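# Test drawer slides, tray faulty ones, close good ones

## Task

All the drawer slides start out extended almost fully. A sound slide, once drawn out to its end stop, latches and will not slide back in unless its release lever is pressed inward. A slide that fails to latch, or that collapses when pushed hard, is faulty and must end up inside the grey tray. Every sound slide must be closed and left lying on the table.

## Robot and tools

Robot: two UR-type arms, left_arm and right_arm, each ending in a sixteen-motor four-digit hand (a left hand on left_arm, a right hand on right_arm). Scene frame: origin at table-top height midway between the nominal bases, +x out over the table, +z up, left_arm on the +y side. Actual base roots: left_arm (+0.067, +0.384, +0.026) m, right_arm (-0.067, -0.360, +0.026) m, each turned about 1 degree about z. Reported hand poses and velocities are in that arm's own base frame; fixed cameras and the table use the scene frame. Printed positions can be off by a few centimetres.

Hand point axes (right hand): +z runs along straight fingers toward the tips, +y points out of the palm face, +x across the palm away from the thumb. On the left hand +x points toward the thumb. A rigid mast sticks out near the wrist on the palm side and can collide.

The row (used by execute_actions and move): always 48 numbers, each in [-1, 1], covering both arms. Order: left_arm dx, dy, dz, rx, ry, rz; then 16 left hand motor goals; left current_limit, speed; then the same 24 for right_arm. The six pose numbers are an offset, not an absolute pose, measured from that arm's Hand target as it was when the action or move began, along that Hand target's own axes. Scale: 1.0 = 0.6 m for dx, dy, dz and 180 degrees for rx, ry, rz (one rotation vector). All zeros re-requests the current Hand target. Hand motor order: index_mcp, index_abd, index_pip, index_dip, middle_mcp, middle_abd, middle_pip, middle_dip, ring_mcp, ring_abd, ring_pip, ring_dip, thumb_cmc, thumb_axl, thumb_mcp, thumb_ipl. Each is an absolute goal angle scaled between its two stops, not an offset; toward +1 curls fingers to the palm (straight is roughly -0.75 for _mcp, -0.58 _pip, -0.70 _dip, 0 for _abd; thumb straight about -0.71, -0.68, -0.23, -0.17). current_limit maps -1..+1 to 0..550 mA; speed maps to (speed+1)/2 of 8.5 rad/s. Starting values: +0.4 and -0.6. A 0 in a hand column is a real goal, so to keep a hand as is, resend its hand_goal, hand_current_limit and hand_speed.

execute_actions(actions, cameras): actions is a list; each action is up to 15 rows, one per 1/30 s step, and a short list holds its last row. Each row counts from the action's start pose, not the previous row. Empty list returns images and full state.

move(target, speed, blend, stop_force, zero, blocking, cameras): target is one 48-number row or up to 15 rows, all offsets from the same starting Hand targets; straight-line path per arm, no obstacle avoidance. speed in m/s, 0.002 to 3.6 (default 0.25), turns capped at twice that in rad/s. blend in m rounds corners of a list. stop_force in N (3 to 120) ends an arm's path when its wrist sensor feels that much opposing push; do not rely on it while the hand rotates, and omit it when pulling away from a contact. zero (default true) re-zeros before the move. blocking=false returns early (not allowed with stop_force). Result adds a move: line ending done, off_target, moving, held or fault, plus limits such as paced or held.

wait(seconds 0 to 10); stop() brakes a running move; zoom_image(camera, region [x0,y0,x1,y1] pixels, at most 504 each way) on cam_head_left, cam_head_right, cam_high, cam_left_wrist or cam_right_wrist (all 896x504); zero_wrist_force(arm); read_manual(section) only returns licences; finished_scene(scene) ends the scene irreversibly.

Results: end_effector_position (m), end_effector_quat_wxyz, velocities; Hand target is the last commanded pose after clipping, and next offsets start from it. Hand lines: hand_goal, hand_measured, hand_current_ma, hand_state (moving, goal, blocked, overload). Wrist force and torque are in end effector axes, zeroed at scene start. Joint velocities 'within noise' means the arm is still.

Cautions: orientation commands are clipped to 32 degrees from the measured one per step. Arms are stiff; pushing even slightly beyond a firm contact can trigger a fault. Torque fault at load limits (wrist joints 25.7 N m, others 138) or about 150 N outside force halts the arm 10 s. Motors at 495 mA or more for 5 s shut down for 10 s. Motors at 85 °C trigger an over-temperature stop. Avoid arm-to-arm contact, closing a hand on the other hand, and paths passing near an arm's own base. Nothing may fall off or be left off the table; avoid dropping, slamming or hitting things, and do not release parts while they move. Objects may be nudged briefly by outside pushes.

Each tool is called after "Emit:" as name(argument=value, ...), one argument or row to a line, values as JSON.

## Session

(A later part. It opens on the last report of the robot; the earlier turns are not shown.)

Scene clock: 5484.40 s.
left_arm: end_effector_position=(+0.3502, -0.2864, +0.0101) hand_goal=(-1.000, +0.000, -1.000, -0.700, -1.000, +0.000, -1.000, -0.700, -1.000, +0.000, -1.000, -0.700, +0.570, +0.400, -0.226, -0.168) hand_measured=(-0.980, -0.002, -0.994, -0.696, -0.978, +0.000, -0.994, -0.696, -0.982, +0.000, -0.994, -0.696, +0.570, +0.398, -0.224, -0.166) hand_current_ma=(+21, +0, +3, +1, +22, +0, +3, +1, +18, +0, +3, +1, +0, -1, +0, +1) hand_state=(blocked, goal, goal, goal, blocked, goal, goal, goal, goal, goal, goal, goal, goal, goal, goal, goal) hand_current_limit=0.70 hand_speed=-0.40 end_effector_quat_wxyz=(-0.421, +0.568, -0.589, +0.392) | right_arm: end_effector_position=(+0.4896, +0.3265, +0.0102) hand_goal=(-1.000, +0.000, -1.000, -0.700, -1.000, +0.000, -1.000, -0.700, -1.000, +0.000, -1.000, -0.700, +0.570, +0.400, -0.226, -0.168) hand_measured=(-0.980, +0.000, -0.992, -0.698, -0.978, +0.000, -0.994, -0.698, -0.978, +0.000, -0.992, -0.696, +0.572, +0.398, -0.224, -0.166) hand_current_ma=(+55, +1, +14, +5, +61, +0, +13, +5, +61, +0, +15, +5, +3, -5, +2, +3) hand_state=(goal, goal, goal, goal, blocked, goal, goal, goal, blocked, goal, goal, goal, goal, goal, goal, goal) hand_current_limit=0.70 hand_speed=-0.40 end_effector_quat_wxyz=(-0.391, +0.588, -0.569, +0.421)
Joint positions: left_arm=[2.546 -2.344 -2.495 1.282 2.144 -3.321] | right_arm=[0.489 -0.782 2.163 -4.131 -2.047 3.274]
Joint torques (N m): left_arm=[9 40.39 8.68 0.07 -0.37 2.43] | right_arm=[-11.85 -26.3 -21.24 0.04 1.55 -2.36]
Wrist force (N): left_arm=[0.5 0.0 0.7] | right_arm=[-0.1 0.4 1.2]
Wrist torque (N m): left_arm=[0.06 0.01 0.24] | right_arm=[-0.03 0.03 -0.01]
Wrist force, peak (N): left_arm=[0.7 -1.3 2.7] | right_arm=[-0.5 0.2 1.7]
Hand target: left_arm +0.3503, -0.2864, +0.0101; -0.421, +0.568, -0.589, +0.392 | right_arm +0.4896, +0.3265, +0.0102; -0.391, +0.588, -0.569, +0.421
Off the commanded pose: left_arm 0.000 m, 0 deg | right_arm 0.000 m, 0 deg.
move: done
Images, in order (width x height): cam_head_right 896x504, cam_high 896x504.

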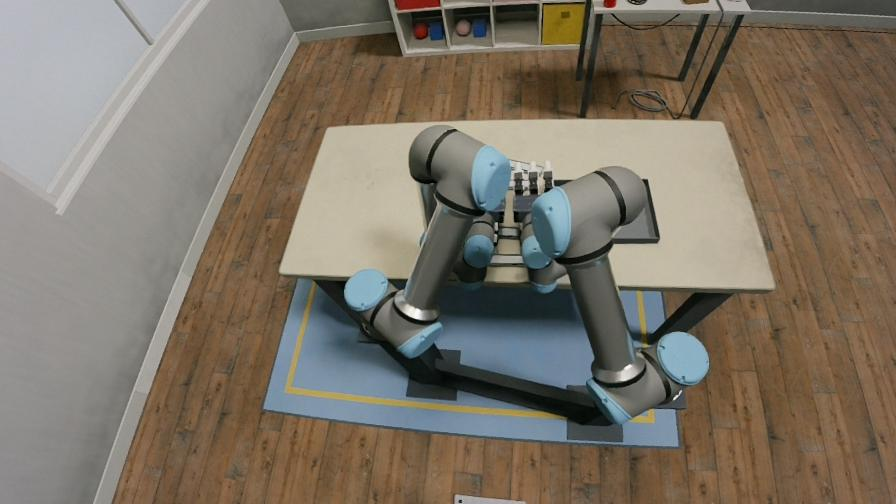

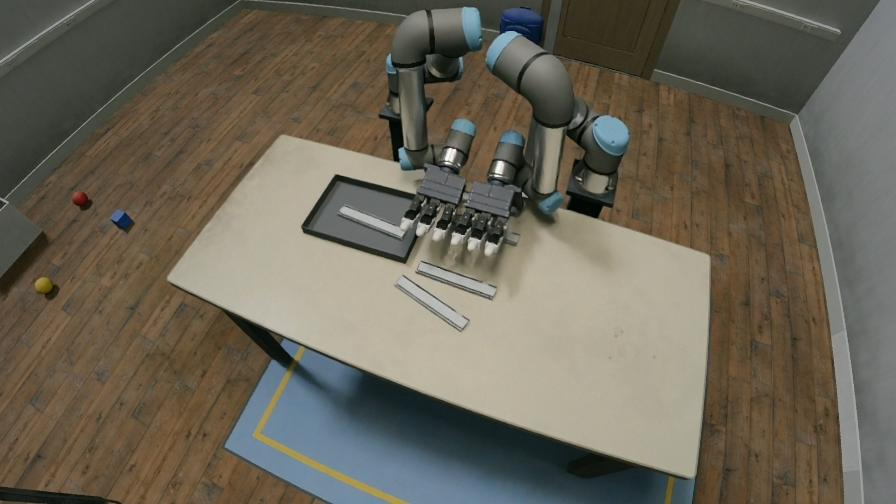

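Emit:
move(
  target=[
    [-0.0078,-0.1408,-0.0512,0,0,0,-1,0,-1,-0.7,-1,0,-1,-0.7,-1,0,-1,-0.7,0.571,0.401,-0.226,-0.168,0.7,-0.4,0.0078,-0.1408,-0.0512,0,0,0,-1,0,-1,-0.7,-1,0,-1,-0.7,-1,0,-1,-0.7,0.571,0.401,-0.226,-0.168,0.7,-0.4],
    [-0.0326,-0.0898,-0.1877,0,0,0,-0.274,0,0.3708,-0.3478,-0.274,0,0.3358,-0.3478,-1,0,-1,-0.7,0.657,-0.68,-0.226,0.157,0.78,-0.4,-0.0318,-0.0929,-0.1888,0,0,0,-0.274,0,0.3708,-0.3478,-0.274,0,0.3358,-0.3478,-1,0,-1,-0.7,0.657,-0.68,-0.226,0.157,0.78,-0.4],
    [-0.0274,0.0041,-0.1536,0,0,0,-0.274,0,0.3708,-0.3478,-0.274,0,0.3358,-0.3478,-1,0,-1,-0.7,0.657,-0.68,-0.226,0.157,0.78,-0.4,-0.037,0.001,-0.1547,0,0,0,-0.274,0,0.3708,-0.3478,-0.274,0,0.3358,-0.3478,-1,0,-1,-0.7,0.657,-0.68,-0.226,0.157,0.78,-0.4],
  ],
  speed=[0.2, 0.2, 0.12],
  blend=[0.01, 0, 0],
)

Emit:
move(
  target=[0.0042,0.0751,0.0273,0,0,0,-0.274,0,0.3708,-0.3478,-0.274,0,0.3358,-0.3478,-1,0,-1,-0.7,0.657,-0.68,-0.226,0.157,0.78,-0.5,-0.0042,0.0751,0.0273,0,0,0,-0.274,0,0.3708,-0.3478,-0.274,0,0.3358,-0.3478,-1,0,-1,-0.7,0.657,-0.68,-0.226,0.157,0.78,-0.5],
  speed=0.02,
  stop_force=4,
)

Scene clock: 5528.53 s.
left_arm: end_effector_position=(+0.2628, -0.2714, +0.0399) hand_goal=(-0.274, +0.000, +0.370, -0.348, -0.274, +0.000, +0.336, -0.348, -1.000, +0.000, -1.000, -0.700, +0.656, -0.680, -0.226, +0.156) hand_measured=(-0.270, -0.002, +0.366, -0.350, -0.270, +0.000, +0.332, -0.350, -0.982, +0.000, -0.994, -0.696, +0.652, -0.678, -0.226, +0.154) hand_current_ma=(+1, +0, -2, -1, +1, +0, -2, -1, +18, +0, +3, +1, -1, +1, +0, -1) hand_state=(goal, goal, goal, goal, goal, goal, goal, goal, goal, goal, goal, goal, goal, goal, goal, goal) hand_current_limit=0.78 hand_speed=-0.40 end_effector_quat_wxyz=(-0.421, +0.568, -0.589, +0.391) | right_arm: end_effector_position=(+0.4022, +0.3505, +0.0401) hand_goal=(-0.274, +0.000, +0.370, -0.348, -0.274, +0.000, +0.336, -0.348, -1.000, +0.000, -1.000, -0.700, +0.656, -0.680, -0.226, +0.156) hand_measured=(-0.270, +0.000, +0.364, -0.350, -0.270, +0.000, +0.332, -0.350, -0.978, +0.000, -0.992, -0.696, +0.652, -0.678, -0.226, +0.154) hand_current_ma=(+5, +1, -9, -4, +6, +0, -8, -4, +60, +0, +14, +5, -8, +5, +1, -5) hand_state=(goal, goal, goal, goal, goal, goal, goal, goal, blocked, goal, goal, goal, goal, goal, goal, goal) hand_current_limit=0.78 hand_speed=-0.40 end_effector_quat_wxyz=(-0.391, +0.588, -0.569, +0.421)
Joint positions: left_arm=[2.379 -2.247 -2.668 1.304 2.295 -3.411] | right_arm=[0.661 -0.897 2.291 -4.102 -2.204 3.355]
Joint torques (N m): left_arm=[8.03 20.76 -10.31 3.65 -1.18 -1.51] | right_arm=[-9.74 -23.61 10.31 -3.68 0.85 -1.82]
Wrist force (N): left_arm=[0.6 -0.2 1.0] | right_arm=[-0.6 0.7 1.2]
Wrist torque (N m): left_arm=[0.08 0.01 0.13] | right_arm=[0.08 0.09 0.05]
Wrist force, peak (N): left_arm=[0.7 -2.8 1.7] | right_arm=[-0.4 2.6 2.1]
Hand target: left_arm +0.2627, -0.2714, +0.0399; -0.421, +0.568, -0.589, +0.392 | right_arm +0.4021, +0.3504, +0.0399; -0.391, +0.588, -0.569, +0.421
Off the commanded pose: left_arm 0.000 m, 0 deg | right_arm 0.000 m, 0 deg.
move: done

Scene clock: 5531.17 s.
left_arm: end_effector_position=(+0.2628, -0.2715, +0.0060) hand_goal=(-0.274, +0.000, +0.370, -0.348, -0.274, +0.000, +0.336, -0.348, -1.000, +0.000, -1.000, -0.700, +0.656, -0.680, -0.226, +0.156) hand_measured=(-0.270, -0.002, +0.366, -0.350, -0.270, +0.000, +0.332, -0.350, -0.982, +0.000, -0.994, -0.696, +0.654, -0.678, -0.236, +0.158) hand_current_ma=(+1, +0, -2, -1, +2, +0, -2, -1, +17, +0, +3, +1, -1, +0, -9, +1) hand_state=(goal, goal, goal, goal, goal, goal, goal, goal, goal, goal, goal, goal, goal, goal, goal, goal) hand_current_limit=0.78 hand_speed=-0.50 end_effector_quat_wxyz=(-0.421, +0.568, -0.589, +0.391) | right_arm: end_effector_position=(+0.4022, +0.3504, +0.0067) hand_goal=(-0.274, +0.000, +0.370, -0.348, -0.274, +0.000, +0.336, -0.348, -1.000, +0.000, -1.000, -0.700, +0.656, -0.680, -0.226, +0.156) hand_measured=(-0.272, +0.000, +0.370, -0.350, -0.270, +0.000, +0.332, -0.350, -0.978, +0.000, -0.992, -0.696, +0.654, -0.678, -0.232, +0.158) hand_current_ma=(+2, +1, -1, -4, +6, +0, -8, -4, +59, +0, +14, +5, -5, +2, -16, +5) hand_state=(goal, goal, goal, goal, goal, goal, goal, goal, blocked, goal, goal, goal, goal, goal, goal, goal) hand_current_limit=0.78 hand_speed=-0.50 end_effector_quat_wxyz=(-0.391, +0.588, -0.569, +0.421)
Joint positions: left_arm=[2.379 -2.411 -2.638 1.438 2.295 -3.411] | right_arm=[0.661 -0.794 2.272 -4.186 -2.204 3.355]
Joint torques (N m): left_arm=[3.13 22.65 -12.01 4.11 -0.34 2.35] | right_arm=[-10.34 -40.2 10.9 -4.35 1.16 1.73]
Wrist force (N): left_arm=[0.9 -2.8 -0.3] | right_arm=[-0.7 -1.5 0.3]
Wrist torque (N m): left_arm=[-0.14 -0.01 0.17] | right_arm=[-0.11 0.08 0.08]
Wrist force, peak (N): left_arm=[1.7 -14.6 -4.2] | right_arm=[-0.6 -14.6 -3.9]
Hand target: left_arm +0.2628, -0.2715, +0.0060; -0.421, +0.568, -0.589, +0.392 (not the last commanded pose) | right_arm +0.4022, +0.3504, +0.0067; -0.391, +0.588, -0.569, +0.421 (not the last commanded pose)
Off the commanded pose: left_arm 0.014 m, 0 deg | right_arm 0.015 m, 0 deg.
move: contact (left_arm, right_arm)

Emit:
execute_actions(
  actions=[
    [[-0.0001,-0.0011,-0.0004,0,0,0,-0.22,0,0.342,-0.3478,-0.22,0,0.307,-0.3478,-1,0,-1,-0.7,0.657,-0.68,-0.226,0.157,0.78,-0.5,0.0001,-0.0011,-0.0004,0,0,0,-0.22,0,0.342,-0.3478,-0.22,0,0.307,-0.3478,-1,0,-1,-0.7,0.657,-0.68,-0.226,0.157,0.78,-0.5]],
    [[0,0,0,0,0,0,-0.1644,0,0.3124,-0.3478,-0.1644,0,0.2774,-0.3478,-1,0,-1,-0.7,0.657,-0.68,-0.226,0.157,0.78,-0.5,0,0,0,0,0,0,-0.1644,0,0.3124,-0.3478,-0.1644,0,0.2774,-0.3478,-1,0,-1,-0.7,0.657,-0.68,-0.226,0.157,0.78,-0.5]],
    [[0,0,0,0,0,0,-0.12,0,0.32,-0.34,-0.12,0,0.285,-0.34,-1,0,-1,-0.7,0.657,-0.68,-0.2,0.167,0.78,-0.5,0,0,0,0,0,0,-0.12,0,0.32,-0.34,-0.12,0,0.285,-0.34,-1,0,-1,-0.7,0.657,-0.68,-0.2,0.167,0.78,-0.5]],
  ],
)

Scene clock: 5541.00 s.
left_arm: end_effector_position=(+0.2628, -0.2714, +0.0067) hand_goal=(-0.120, +0.000, +0.320, -0.340, -0.120, +0.000, +0.284, -0.340, -1.000, +0.000, -1.000, -0.700, +0.656, -0.680, -0.200, +0.166) hand_measured=(-0.208, -0.002, +0.320, -0.344, -0.150, +0.000, +0.276, -0.348, -0.982, +0.000, -0.994, -0.696, +0.654, -0.678, -0.230, +0.156) hand_current_ma=(-212, +0, +0, -1, -39, +0, -4, -4, +17, +0, +3, +1, -1, +0, -53, -11) hand_state=(blocked, goal, goal, goal, blocked, goal, goal, goal, goal, goal, goal, goal, goal, goal, blocked, goal) hand_current_limit=0.78 hand_speed=-0.50 end_effector_quat_wxyz=(-0.421, +0.568, -0.589, +0.392) | right_arm: end_effector_position=(+0.4022, +0.3504, +0.0074) hand_goal=(-0.120, +0.000, +0.320, -0.340, -0.120, +0.000, +0.284, -0.340, -1.000, +0.000, -1.000, -0.700, +0.656, -0.680, -0.200, +0.166) hand_measured=(-0.202, +0.000, +0.310, -0.344, -0.158, +0.000, +0.276, -0.348, -0.978, +0.000, -0.992, -0.696, +0.654, -0.678, -0.228, +0.156) hand_current_ma=(-313, +1, -22, -5, -120, +0, -17, -17, +59, +0, +14, +5, -5, +2, -104, -30) hand_state=(blocked, goal, goal, goal, blocked, goal, goal, goal, blocked, goal, goal, goal, goal, goal, blocked, goal) hand_current_limit=0.78 hand_speed=-0.50 end_effector_quat_wxyz=(-0.391, +0.588, -0.569, +0.421)
Joint positions: left_arm=[2.379 -2.408 -2.639 1.435 2.295 -3.411] | right_arm=[0.661 -0.796 2.273 -4.184 -2.204 3.355]
Joint torques (N m): left_arm=[7.38 20.28 1.54 2.02 -1.46 2.61] | right_arm=[-10.77 -20.19 -16.13 -1.17 1.26 -1.65]
Wrist force (N): left_arm=[-0.6 -10.6 -1.7] | right_arm=[0.5 -6.7 0.3]
Wrist torque (N m): left_arm=[0.24 0.11 -0.04] | right_arm=[0.12 0.04 0.20]
Wrist force, peak (N): left_arm=[-0.3 -10.6 -2.1] | right_arm=[0.4 -7.3 0.4]
Hand target: left_arm +0.2628, -0.2714, +0.0067; -0.421, +0.568, -0.589, +0.392 | right_arm +0.4022, +0.3504, +0.0074; -0.391, +0.588, -0.569, +0.421
Off the commanded pose: left_arm 0.000 m, 0 deg | right_arm 0.000 m, 0 deg.

Emit:
execute_actions(
  actions=[
    [[0,0,0,0,0,0,-0.18,0,0.345,-0.33,-0.12,0,0.3,-0.335,-1,0,-1,-0.7,0.657,-0.68,-0.17,0.185,0.78,-0.5,0,0,0,0,0,0,-0.15,0,0.34,-0.335,-0.12,0,0.3,-0.34,-1,0,-1,-0.7,0.657,-0.68,-0.18,0.175,0.78,-0.5]],
    [[0,0,0,0,0,0,-0.11,0,0.36,-0.32,-0.08,0,0.33,-0.315,-1,0,-1,-0.7,0.657,-0.68,-0.12,0.21,0.78,-0.5,0,0,0,0,0,0,-0.11,0,0.355,-0.325,-0.1,0,0.32,-0.325,-1,0,-1,-0.7,0.657,-0.68,-0.145,0.195,0.78,-0.5]],
    [[0,0,0,0,0,0,-0.05,0,0.375,-0.305,-0.03,0,0.365,-0.29,-1,0,-1,-0.7,0.657,-0.68,-0.09,0.23,0.78,-0.5,0,0,0,0,0,0,-0.09,0,0.365,-0.32,-0.07,0,0.34,-0.315,-1,0,-1,-0.7,0.657,-0.68,-0.124,0.21,0.78,-0.5]],
  ],
)

Scene clock: 5579.43 s.
left_arm: end_effector_position=(+0.2628, -0.2714, +0.0067) hand_goal=(-0.050, +0.000, +0.374, -0.306, -0.030, +0.000, +0.364, -0.290, -1.000, +0.000, -1.000, -0.700, +0.656, -0.680, -0.090, +0.230) hand_measured=(-0.186, -0.002, +0.338, -0.328, -0.148, +0.000, +0.284, -0.330, -0.982, +0.000, -0.994, -0.696, +0.654, -0.678, -0.222, +0.156) hand_current_ma=(-427, +0, -46, -22, -336, +0, -167, -55, +17, +0, +3, +1, -1, +0, -490, -232) hand_state=(blocked, goal, blocked, blocked, blocked, goal, blocked, blocked, goal, goal, goal, goal, goal, goal, blocked, blocked) hand_current_limit=0.78 hand_speed=-0.50 end_effector_quat_wxyz=(-0.421, +0.568, -0.589, +0.391) | right_arm: end_effector_position=(+0.4022, +0.3504, +0.0074) hand_goal=(-0.090, +0.000, +0.364, -0.320, -0.070, +0.000, +0.340, -0.316, -1.000, +0.000, -1.000, -0.700, +0.656, -0.680, -0.124, +0.210) hand_measured=(-0.198, -0.002, +0.326, -0.324, -0.158, +0.000, +0.278, -0.344, -0.978, +0.000, -0.992, -0.696, +0.654, -0.678, -0.220, +0.156) hand_current_ma=(-442, -2, -113, -5, -343, +0, -206, -76, +59, +0, +14, +5, -4, +2, -490, -247) hand_state=(blocked, goal, blocked, goal, blocked, goal, blocked, blocked, blocked, goal, goal, goal, goal, goal, blocked, blocked) hand_current_limit=0.78 hand_speed=-0.50 end_effector_quat_wxyz=(-0.391, +0.588, -0.569, +0.421)
Joint positions: left_arm=[2.379 -2.408 -2.639 1.435 2.295 -3.411] | right_arm=[0.661 -0.796 2.273 -4.184 -2.204 3.355]
Joint torques (N m): left_arm=[-0.71 32.26 -11.12 3.59 2.05 1.38] | right_arm=[-7.94 -22.63 -14.87 1.2 1.17 -2.24]
Wrist force (N): left_arm=[0.5 -1.1 1.6] | right_arm=[-0.2 -5.4 0.5]
Wrist torque (N m): left_arm=[0.09 -0.01 0.18] | right_arm=[0.19 0.00 0.23]
Wrist force, peak (N): left_arm=[-0.3 -10.8 -1.8] | right_arm=[0.5 -6.8 0.3]
Hand target: left_arm +0.2628, -0.2714, +0.0067; -0.421, +0.568, -0.589, +0.392 | right_arm +0.4022, +0.3504, +0.0074; -0.391, +0.588, -0.569, +0.421
Off the commanded pose: left_arm 0.000 m, 0 deg | right_arm 0.000 m, 0 deg.

Emit:
move(
  target=[-0.0005,-0.0094,-0.0034,0,0,0,-0.05,0,0.375,-0.305,-0.03,0,0.365,-0.29,-1,0,-1,-0.7,0.657,-0.68,-0.09,0.23,0.78,-0.5,0.0005,-0.0094,-0.0034,0,0,0,-0.09,0,0.365,-0.32,-0.07,0,0.34,-0.315,-1,0,-1,-0.7,0.657,-0.68,-0.124,0.21,0.78,-0.5],
  speed=0.03,
)

Scene clock: 5584.43 s.
left_arm: end_effector_position=(+0.2628, -0.2714, +0.0127) hand_goal=(-0.050, +0.000, +0.374, -0.306, -0.030, +0.000, +0.364, -0.290, -1.000, +0.000, -1.000, -0.700, +0.656, -0.680, -0.090, +0.230) hand_measured=(-0.050, -0.002, +0.368, -0.308, -0.032, +0.000, +0.358, -0.294, -0.982, +0.000, -0.994, -0.696, +0.658, -0.678, -0.096, +0.224) hand_current_ma=(+0, +0, -2, -1, +0, +0, -3, -1, +17, +0, +3, +1, +0, +0, -3, -3) hand_state=(goal, goal, goal, goal, goal, goal, goal, goal, goal, goal, goal, goal, goal, goal, goal, goal) hand_current_limit=0.78 hand_speed=-0.50 end_effector_quat_wxyz=(-0.421, +0.568, -0.589, +0.391) | right_arm: end_effector_position=(+0.4022, +0.3504, +0.0134) hand_goal=(-0.090, +0.000, +0.364, -0.320, -0.070, +0.000, +0.340, -0.316, -1.000, +0.000, -1.000, -0.700, +0.656, -0.680, -0.124, +0.210) hand_measured=(-0.090, +0.002, +0.358, -0.318, -0.070, +0.000, +0.334, -0.320, -0.978, +0.000, -0.992, -0.696, +0.652, -0.682, -0.138, +0.202) hand_current_ma=(+0, +4, -10, +3, -1, +0, -11, -5, +59, +0, +14, +5, -9, -2, -45, -27) hand_state=(goal, goal, goal, goal, goal, goal, goal, goal, blocked, goal, goal, goal, goal, goal, goal, goal) hand_current_limit=0.78 hand_speed=-0.50 end_effector_quat_wxyz=(-0.391, +0.588, -0.569, +0.421)
Joint positions: left_arm=[2.379 -2.38 -2.645 1.414 2.295 -3.411] | right_arm=[0.661 -0.815 2.277 -4.17 -2.204 3.355]
Joint torques (N m): left_arm=[-5.6 21.51 5.6 4.73 2.23 -1.64] | right_arm=[-4.09 -24.35 1.69 -4.9 0.03 -1.61]
Wrist force (N): left_arm=[0.6 -0.2 0.5] | right_arm=[-0.2 0.3 0.4]
Wrist torque (N m): left_arm=[0.12 0.01 0.17] | right_arm=[0.04 0.04 0.09]
Wrist force, peak (N): left_arm=[0.5 2.3 2.5] | right_arm=[-0.1 -5.8 0.5]
Hand target: left_arm +0.2628, -0.2714, +0.0127; -0.421, +0.568, -0.589, +0.392 | right_arm +0.4022, +0.3504, +0.0134; -0.391, +0.588, -0.569, +0.421
Off the commanded pose: left_arm 0.000 m, 0 deg | right_arm 0.000 m, 0 deg.
move: done

Emit:
move(
  target=[
    [-0.0102,-0.1835,-0.0668,0,0,0,-0.274,0,0.3708,-0.3478,-0.274,0,0.3358,-0.3478,-1,0,-1,-0.7,0.657,-0.68,-0.226,0.157,0.7,-0.4,0.0078,-0.1408,-0.0512,0,0,0,-0.274,0,0.3708,-0.3478,-0.274,0,0.3358,-0.3478,-1,0,-1,-0.7,0.657,-0.68,-0.226,0.157,0.8,-0.4],
    [-0.0102,-0.1835,-0.0668,-0.3896,0.0144,-0.0101,-0.753,0,0.98,-0.043,0.42,0,0.56,0.45,0.42,0,0.56,0.45,0.571,-0.68,-0.23,-0.17,0.7,-0.4,0.1617,-0.0221,-0.1421,-0.1389,-0.009,0.0142,-0.137,0,0.98,-0.043,-1,0,-1,-0.7,-1,0,-1,-0.7,0.571,0.401,-0.226,-0.168,0.8,-0.4],
    [-0.2289,-0.1142,-0.2239,-0.3896,0.0144,-0.0101,-0.753,0,0.98,-0.043,0.42,0,0.56,0.45,0.42,0,0.56,0.45,0.571,-0.68,-0.23,-0.17,0.7,-0.4,0.1617,-0.0221,-0.1421,-0.1389,-0.009,0.0142,-0.137,0,0.98,-0.043,-1,0,-1,-0.7,-1,0,-1,-0.7,0.571,0.401,-0.226,-0.168,0.8,-0.4],
  ],
  speed=[0.15, 0.3, 0.25],
  cameras=["cam_head_left", "cam_head_right"],
)

Emit:
zoom_image(
  camera="cam_head_right",
  region=[430, 210, 560, 290],
)

Emit:
zoom_image(
  camera="cam_head_left",
  region=[430, 210, 560, 290],
)

Scene clock: 5741.23 s.
left_arm: end_effector_position=(+0.1599, -0.1399, +0.1297) hand_goal=(-0.754, +0.000, +0.980, -0.044, +0.420, +0.000, +0.560, +0.450, +0.420, +0.000, +0.560, +0.450, +0.570, -0.680, -0.230, -0.170) hand_measured=(-0.754, -0.002, +0.974, -0.048, +0.400, +0.000, +0.556, +0.448, +0.402, +0.000, +0.556, +0.448, +0.572, -0.678, -0.222, -0.166) hand_current_ma=(+0, +0, -3, -1, -19, +0, -1, -1, -16, +0, -1, -1, +0, +0, +6, +3) hand_state=(goal, goal, goal, goal, goal, goal, goal, goal, goal, goal, goal, goal, goal, goal, goal, goal) hand_current_limit=0.70 hand_speed=-0.40 end_effector_quat_wxyz=(+0.000, +0.707, -0.707, +0.000) | right_arm: end_effector_position=(+0.3264, +0.2557, +0.0597) hand_goal=(-0.138, +0.000, +0.980, -0.044, -1.000, +0.000, -1.000, -0.700, -1.000, +0.000, -1.000, -0.700, +0.570, +0.400, -0.226, -0.168) hand_measured=(-0.142, +0.002, +0.972, -0.046, -0.978, -0.002, -0.992, -0.696, -0.978, +0.000, -0.992, -0.696, +0.572, +0.398, -0.224, -0.166) hand_current_ma=(-8, +3, -16, -5, +61, -4, +16, +5, +59, +0, +14, +5, +5, -5, +4, +4) hand_state=(goal, goal, goal, goal, blocked, goal, goal, goal, blocked, goal, goal, goal, goal, goal, goal, goal) hand_current_limit=0.80 hand_speed=-0.40 end_effector_quat_wxyz=(-0.272, +0.652, -0.654, +0.271)
Joint positions: left_arm=[3.209 -1.033 -2.552 -1.127 1.57 -3.074] | right_arm=[0.38 -1.381 2.584 -3.525 -1.837 3.418]
Joint torques (N m): left_arm=[9.25 6.62 11.66 0.81 1.79 2.43] | right_arm=[11.26 -9.01 -21.88 -0.8 -1.69 1.69]
Wrist force (N): left_arm=[0.1 -0.2 0.3] | right_arm=[-0.2 -0.1 1.2]
Wrist torque (N m): left_arm=[0.13 0.00 0.05] | right_arm=[-0.03 -0.01 0.02]
Wrist force, peak (N): left_arm=[-1.8 1.6 0.4] | right_arm=[-0.3 1.9 1.3]
Hand target: left_arm +0.1598, -0.1399, +0.1297; +0.000, +0.707, -0.707, +0.000 | right_arm +0.3264, +0.2557, +0.0597; -0.272, +0.652, -0.654, +0.271
Off the commanded pose: left_arm 0.000 m, 0 deg | right_arm 0.000 m, 0 deg.
move: done
Images, in order (width x height): cam_head_left 896x504, cam_head_right 896x504.

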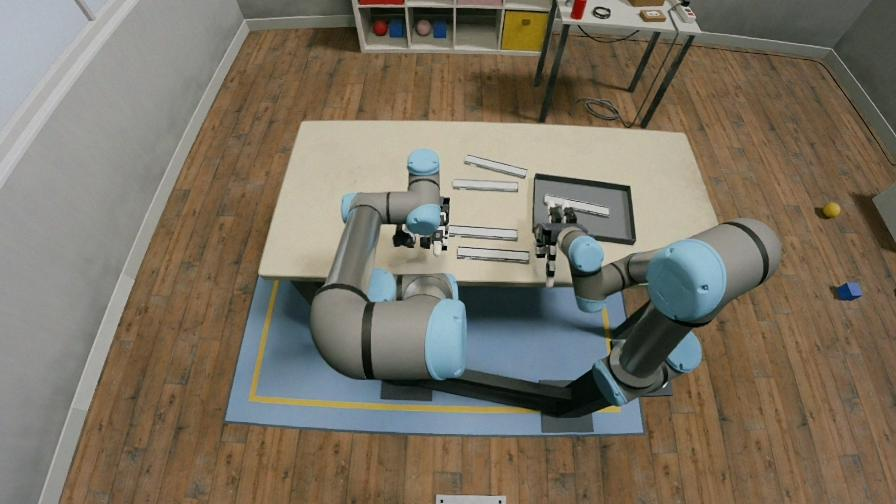

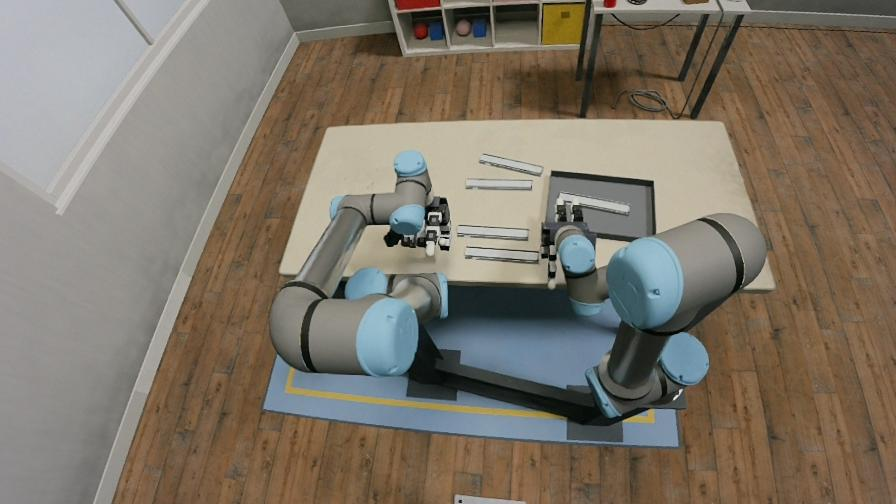

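Scaled by 3.877 from the camera's 896x504 image, which has a finer 1280x720 frame.

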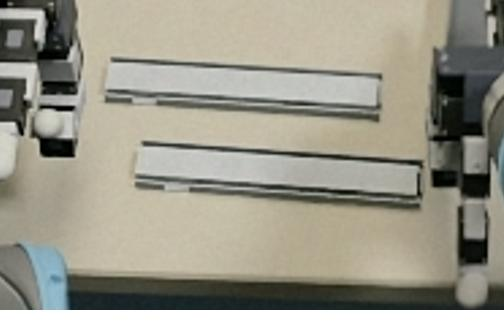

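Scaled by 3.877 from the camera's 896x504 image, which has a finer 1280x720 frame.

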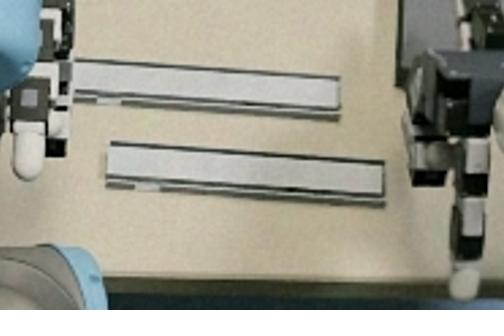

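Emit:
move(
  target=[
    [0.0083,-0.0283,0.08,0,0,0,-0.753,0,0.98,-0.043,0.42,0,0.56,0.45,0.42,0,0.56,0.45,0.571,-0.68,-0.23,-0.17,0.7,-0.4,0.0075,-0.0184,0.0184,0,0,0,-0.137,0,0.98,-0.043,-1,0,-1,-0.7,-1,0,-1,-0.7,0.571,0.401,-0.226,-0.168,0.8,-0.4],
    [0.0083,-0.0283,0.167,0,0,0,-0.753,0,0.98,-0.043,0.42,0,0.56,0.45,0.42,0,0.56,0.45,0.571,-0.68,-0.23,-0.17,0.7,-0.4,0.0075,0.072,0.1088,0,0,0,-0.137,0,0.98,-0.043,-1,0,-1,-0.7,-1,0,-1,-0.7,0.571,0.401,-0.226,-0.168,0.8,-0.4],
  ],
  speed=[0.15, 0.1],
  blend=[0.01, 0],
)

Emit:
move(
  target=[0.0833,0,0,0,0,0,-0.753,0,0.98,-0.043,0.42,0,0.56,0.45,0.42,0,0.56,0.45,0.571,-0.68,-0.23,-0.17,0.7,-0.4,0,0,0,0,0,0,-0.137,0,0.98,-0.043,-1,0,-1,-0.7,-1,0,-1,-0.7,0.571,0.401,-0.226,-0.168,0.8,-0.4],
  speed=0.02,
  stop_force=18,
  cameras=["cam_head_left", "cam_head_right", "cam_high"],
)

Emit:
zoom_image(
  camera="cam_head_right",
  region=[430, 210, 560, 290],
)

Emit:
zoom_image(
  camera="cam_high",
  region=[290, 150, 450, 270],
)

Scene clock: 5780.77 s.
left_arm: end_effector_position=(+0.1767, -0.1449, +0.0295) hand_goal=(-0.754, +0.000, +0.980, -0.044, +0.420, +0.000, +0.560, +0.450, +0.420, +0.000, +0.560, +0.450, +0.570, -0.680, -0.230, -0.170) hand_measured=(-0.754, -0.002, +0.974, -0.048, +0.402, +0.000, +0.556, +0.448, +0.404, +0.000, +0.556, +0.448, +0.572, -0.678, -0.222, -0.166) hand_current_ma=(+0, +0, -3, -1, -17, +0, -1, -1, -15, +0, -1, -1, +0, +0, +6, +3) hand_state=(goal, goal, goal, goal, goal, goal, goal, goal, goal, goal, goal, goal, goal, goal, goal, goal) hand_current_limit=0.70 hand_speed=-0.40 end_effector_quat_wxyz=(+0.000, +0.707, -0.707, +0.000) | right_arm: end_effector_position=(+0.3423, +0.2513, -0.0169) hand_goal=(-0.138, +0.000, +0.980, -0.044, -1.000, +0.000, -1.000, -0.700, -1.000, +0.000, -1.000, -0.700, +0.570, +0.400, -0.226, -0.168) hand_measured=(-0.142, +0.002, +0.972, -0.046, -0.978, -0.002, -0.992, -0.696, -0.980, +0.000, -0.992, -0.696, +0.572, +0.398, -0.224, -0.166) hand_current_ma=(-7, +3, -15, -5, +60, -4, +15, +5, +59, +0, +14, +5, +5, -5, +4, +4) hand_state=(goal, goal, goal, goal, blocked, goal, goal, goal, blocked, goal, goal, goal, goal, goal, goal, goal) hand_current_limit=0.80 hand_speed=-0.40 end_effector_quat_wxyz=(-0.272, +0.652, -0.654, +0.271)
Joint positions: left_arm=[3.185 -1.416 -2.695 -0.601 1.57 -3.098] | right_arm=[0.347 -1.038 2.572 -3.861 -1.815 3.394]
Joint torques (N m): left_arm=[-6.95 1.33 20.04 3.37 1.84 -1.98] | right_arm=[12.46 -15.24 2.8 -4.57 0.96 -1.85]
Wrist force (N): left_arm=[-0.1 0.0 0.1] | right_arm=[-0.2 0.0 1.3]
Wrist torque (N m): left_arm=[0.18 0.02 0.07] | right_arm=[-0.02 -0.01 0.01]
Wrist force, peak (N): left_arm=[-0.4 0.4 -1.5] | right_arm=[-0.1 1.0 2.1]
Hand target: left_arm +0.1768, -0.1449, +0.0295; +0.000, +0.707, -0.707, +0.000 | right_arm +0.3422, +0.2513, -0.0170; -0.272, +0.652, -0.654, +0.271
Off the commanded pose: left_arm 0.000 m, 0 deg | right_arm 0.000 m, 0 deg.
move: done

Scene clock: 5783.60 s.
left_arm: end_effector_position=(+0.1768, -0.1803, +0.0295) hand_goal=(-0.754, +0.000, +0.980, -0.044, +0.420, +0.000, +0.560, +0.450, +0.420, +0.000, +0.560, +0.450, +0.570, -0.680, -0.230, -0.170) hand_measured=(-0.756, +0.064, +0.982, -0.048, +0.402, +0.000, +0.556, +0.448, +0.404, +0.000, +0.556, +0.448, +0.572, -0.678, -0.222, -0.166) hand_current_ma=(-1, +94, +1, -1, -17, +0, -1, -1, -15, +0, -1, -1, +0, +0, +6, +3) hand_state=(goal, blocked, goal, goal, goal, goal, goal, goal, goal, goal, goal, goal, goal, goal, goal, goal) hand_current_limit=0.70 hand_speed=-0.40 end_effector_quat_wxyz=(+0.000, +0.707, -0.707, +0.000) | right_arm: end_effector_position=(+0.3422, +0.2513, -0.0170) hand_goal=(-0.138, +0.000, +0.980, -0.044, -1.000, +0.000, -1.000, -0.700, -1.000, +0.000, -1.000, -0.700, +0.570, +0.400, -0.226, -0.168) hand_measured=(-0.128, +0.050, +0.974, -0.046, -0.978, -0.002, -0.992, -0.696, -0.980, +0.000, -0.992, -0.696, +0.572, +0.398, -0.224, -0.166) hand_current_ma=(+26, +136, -12, -5, +60, -4, +15, +5, +59, +0, +14, +5, +5, -5, +4, +4) hand_state=(goal, blocked, goal, goal, blocked, goal, goal, goal, blocked, goal, goal, goal, goal, goal, goal, goal) hand_current_limit=0.80 hand_speed=-0.40 end_effector_quat_wxyz=(-0.272, +0.652, -0.654, +0.271)
Joint positions: left_arm=[3.051 -1.471 -2.654 -0.588 1.57 -3.231] | right_arm=[0.347 -1.038 2.572 -3.862 -1.815 3.394]
Joint torques (N m): left_arm=[-9.39 13.98 4.21 -0.61 -3.68 -2.18] | right_arm=[3.83 -16.22 4.08 -0.54 3.75 0.48]
Wrist force (N): left_arm=[-8.6 -1.3 -3.9] | right_arm=[11.9 -5.0 -5.3]
Wrist torque (N m): left_arm=[0.44 -0.22 -0.68] | right_arm=[0.27 -0.19 0.36]
Wrist force, peak (N): left_arm=[-19.1 -1.5 -9.0] | right_arm=[16.0 -5.1 -5.4]
Hand target: left_arm +0.1768, -0.1803, +0.0295; +0.000, +0.707, -0.707, +0.000 (not the last commanded pose) | right_arm +0.3422, +0.2513, -0.0170; -0.272, +0.652, -0.654, +0.271
Off the commanded pose: left_arm 0.015 m, 0 deg | right_arm 0.000 m, 0 deg.
move: contact (left_arm)
Images, in order (width x height): cam_head_left 896x504, cam_head_right 896x504, cam_high 896x504.

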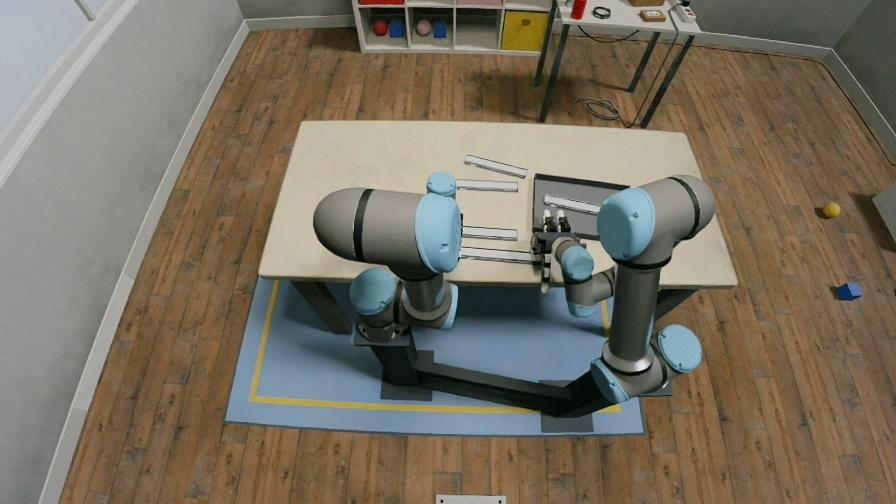

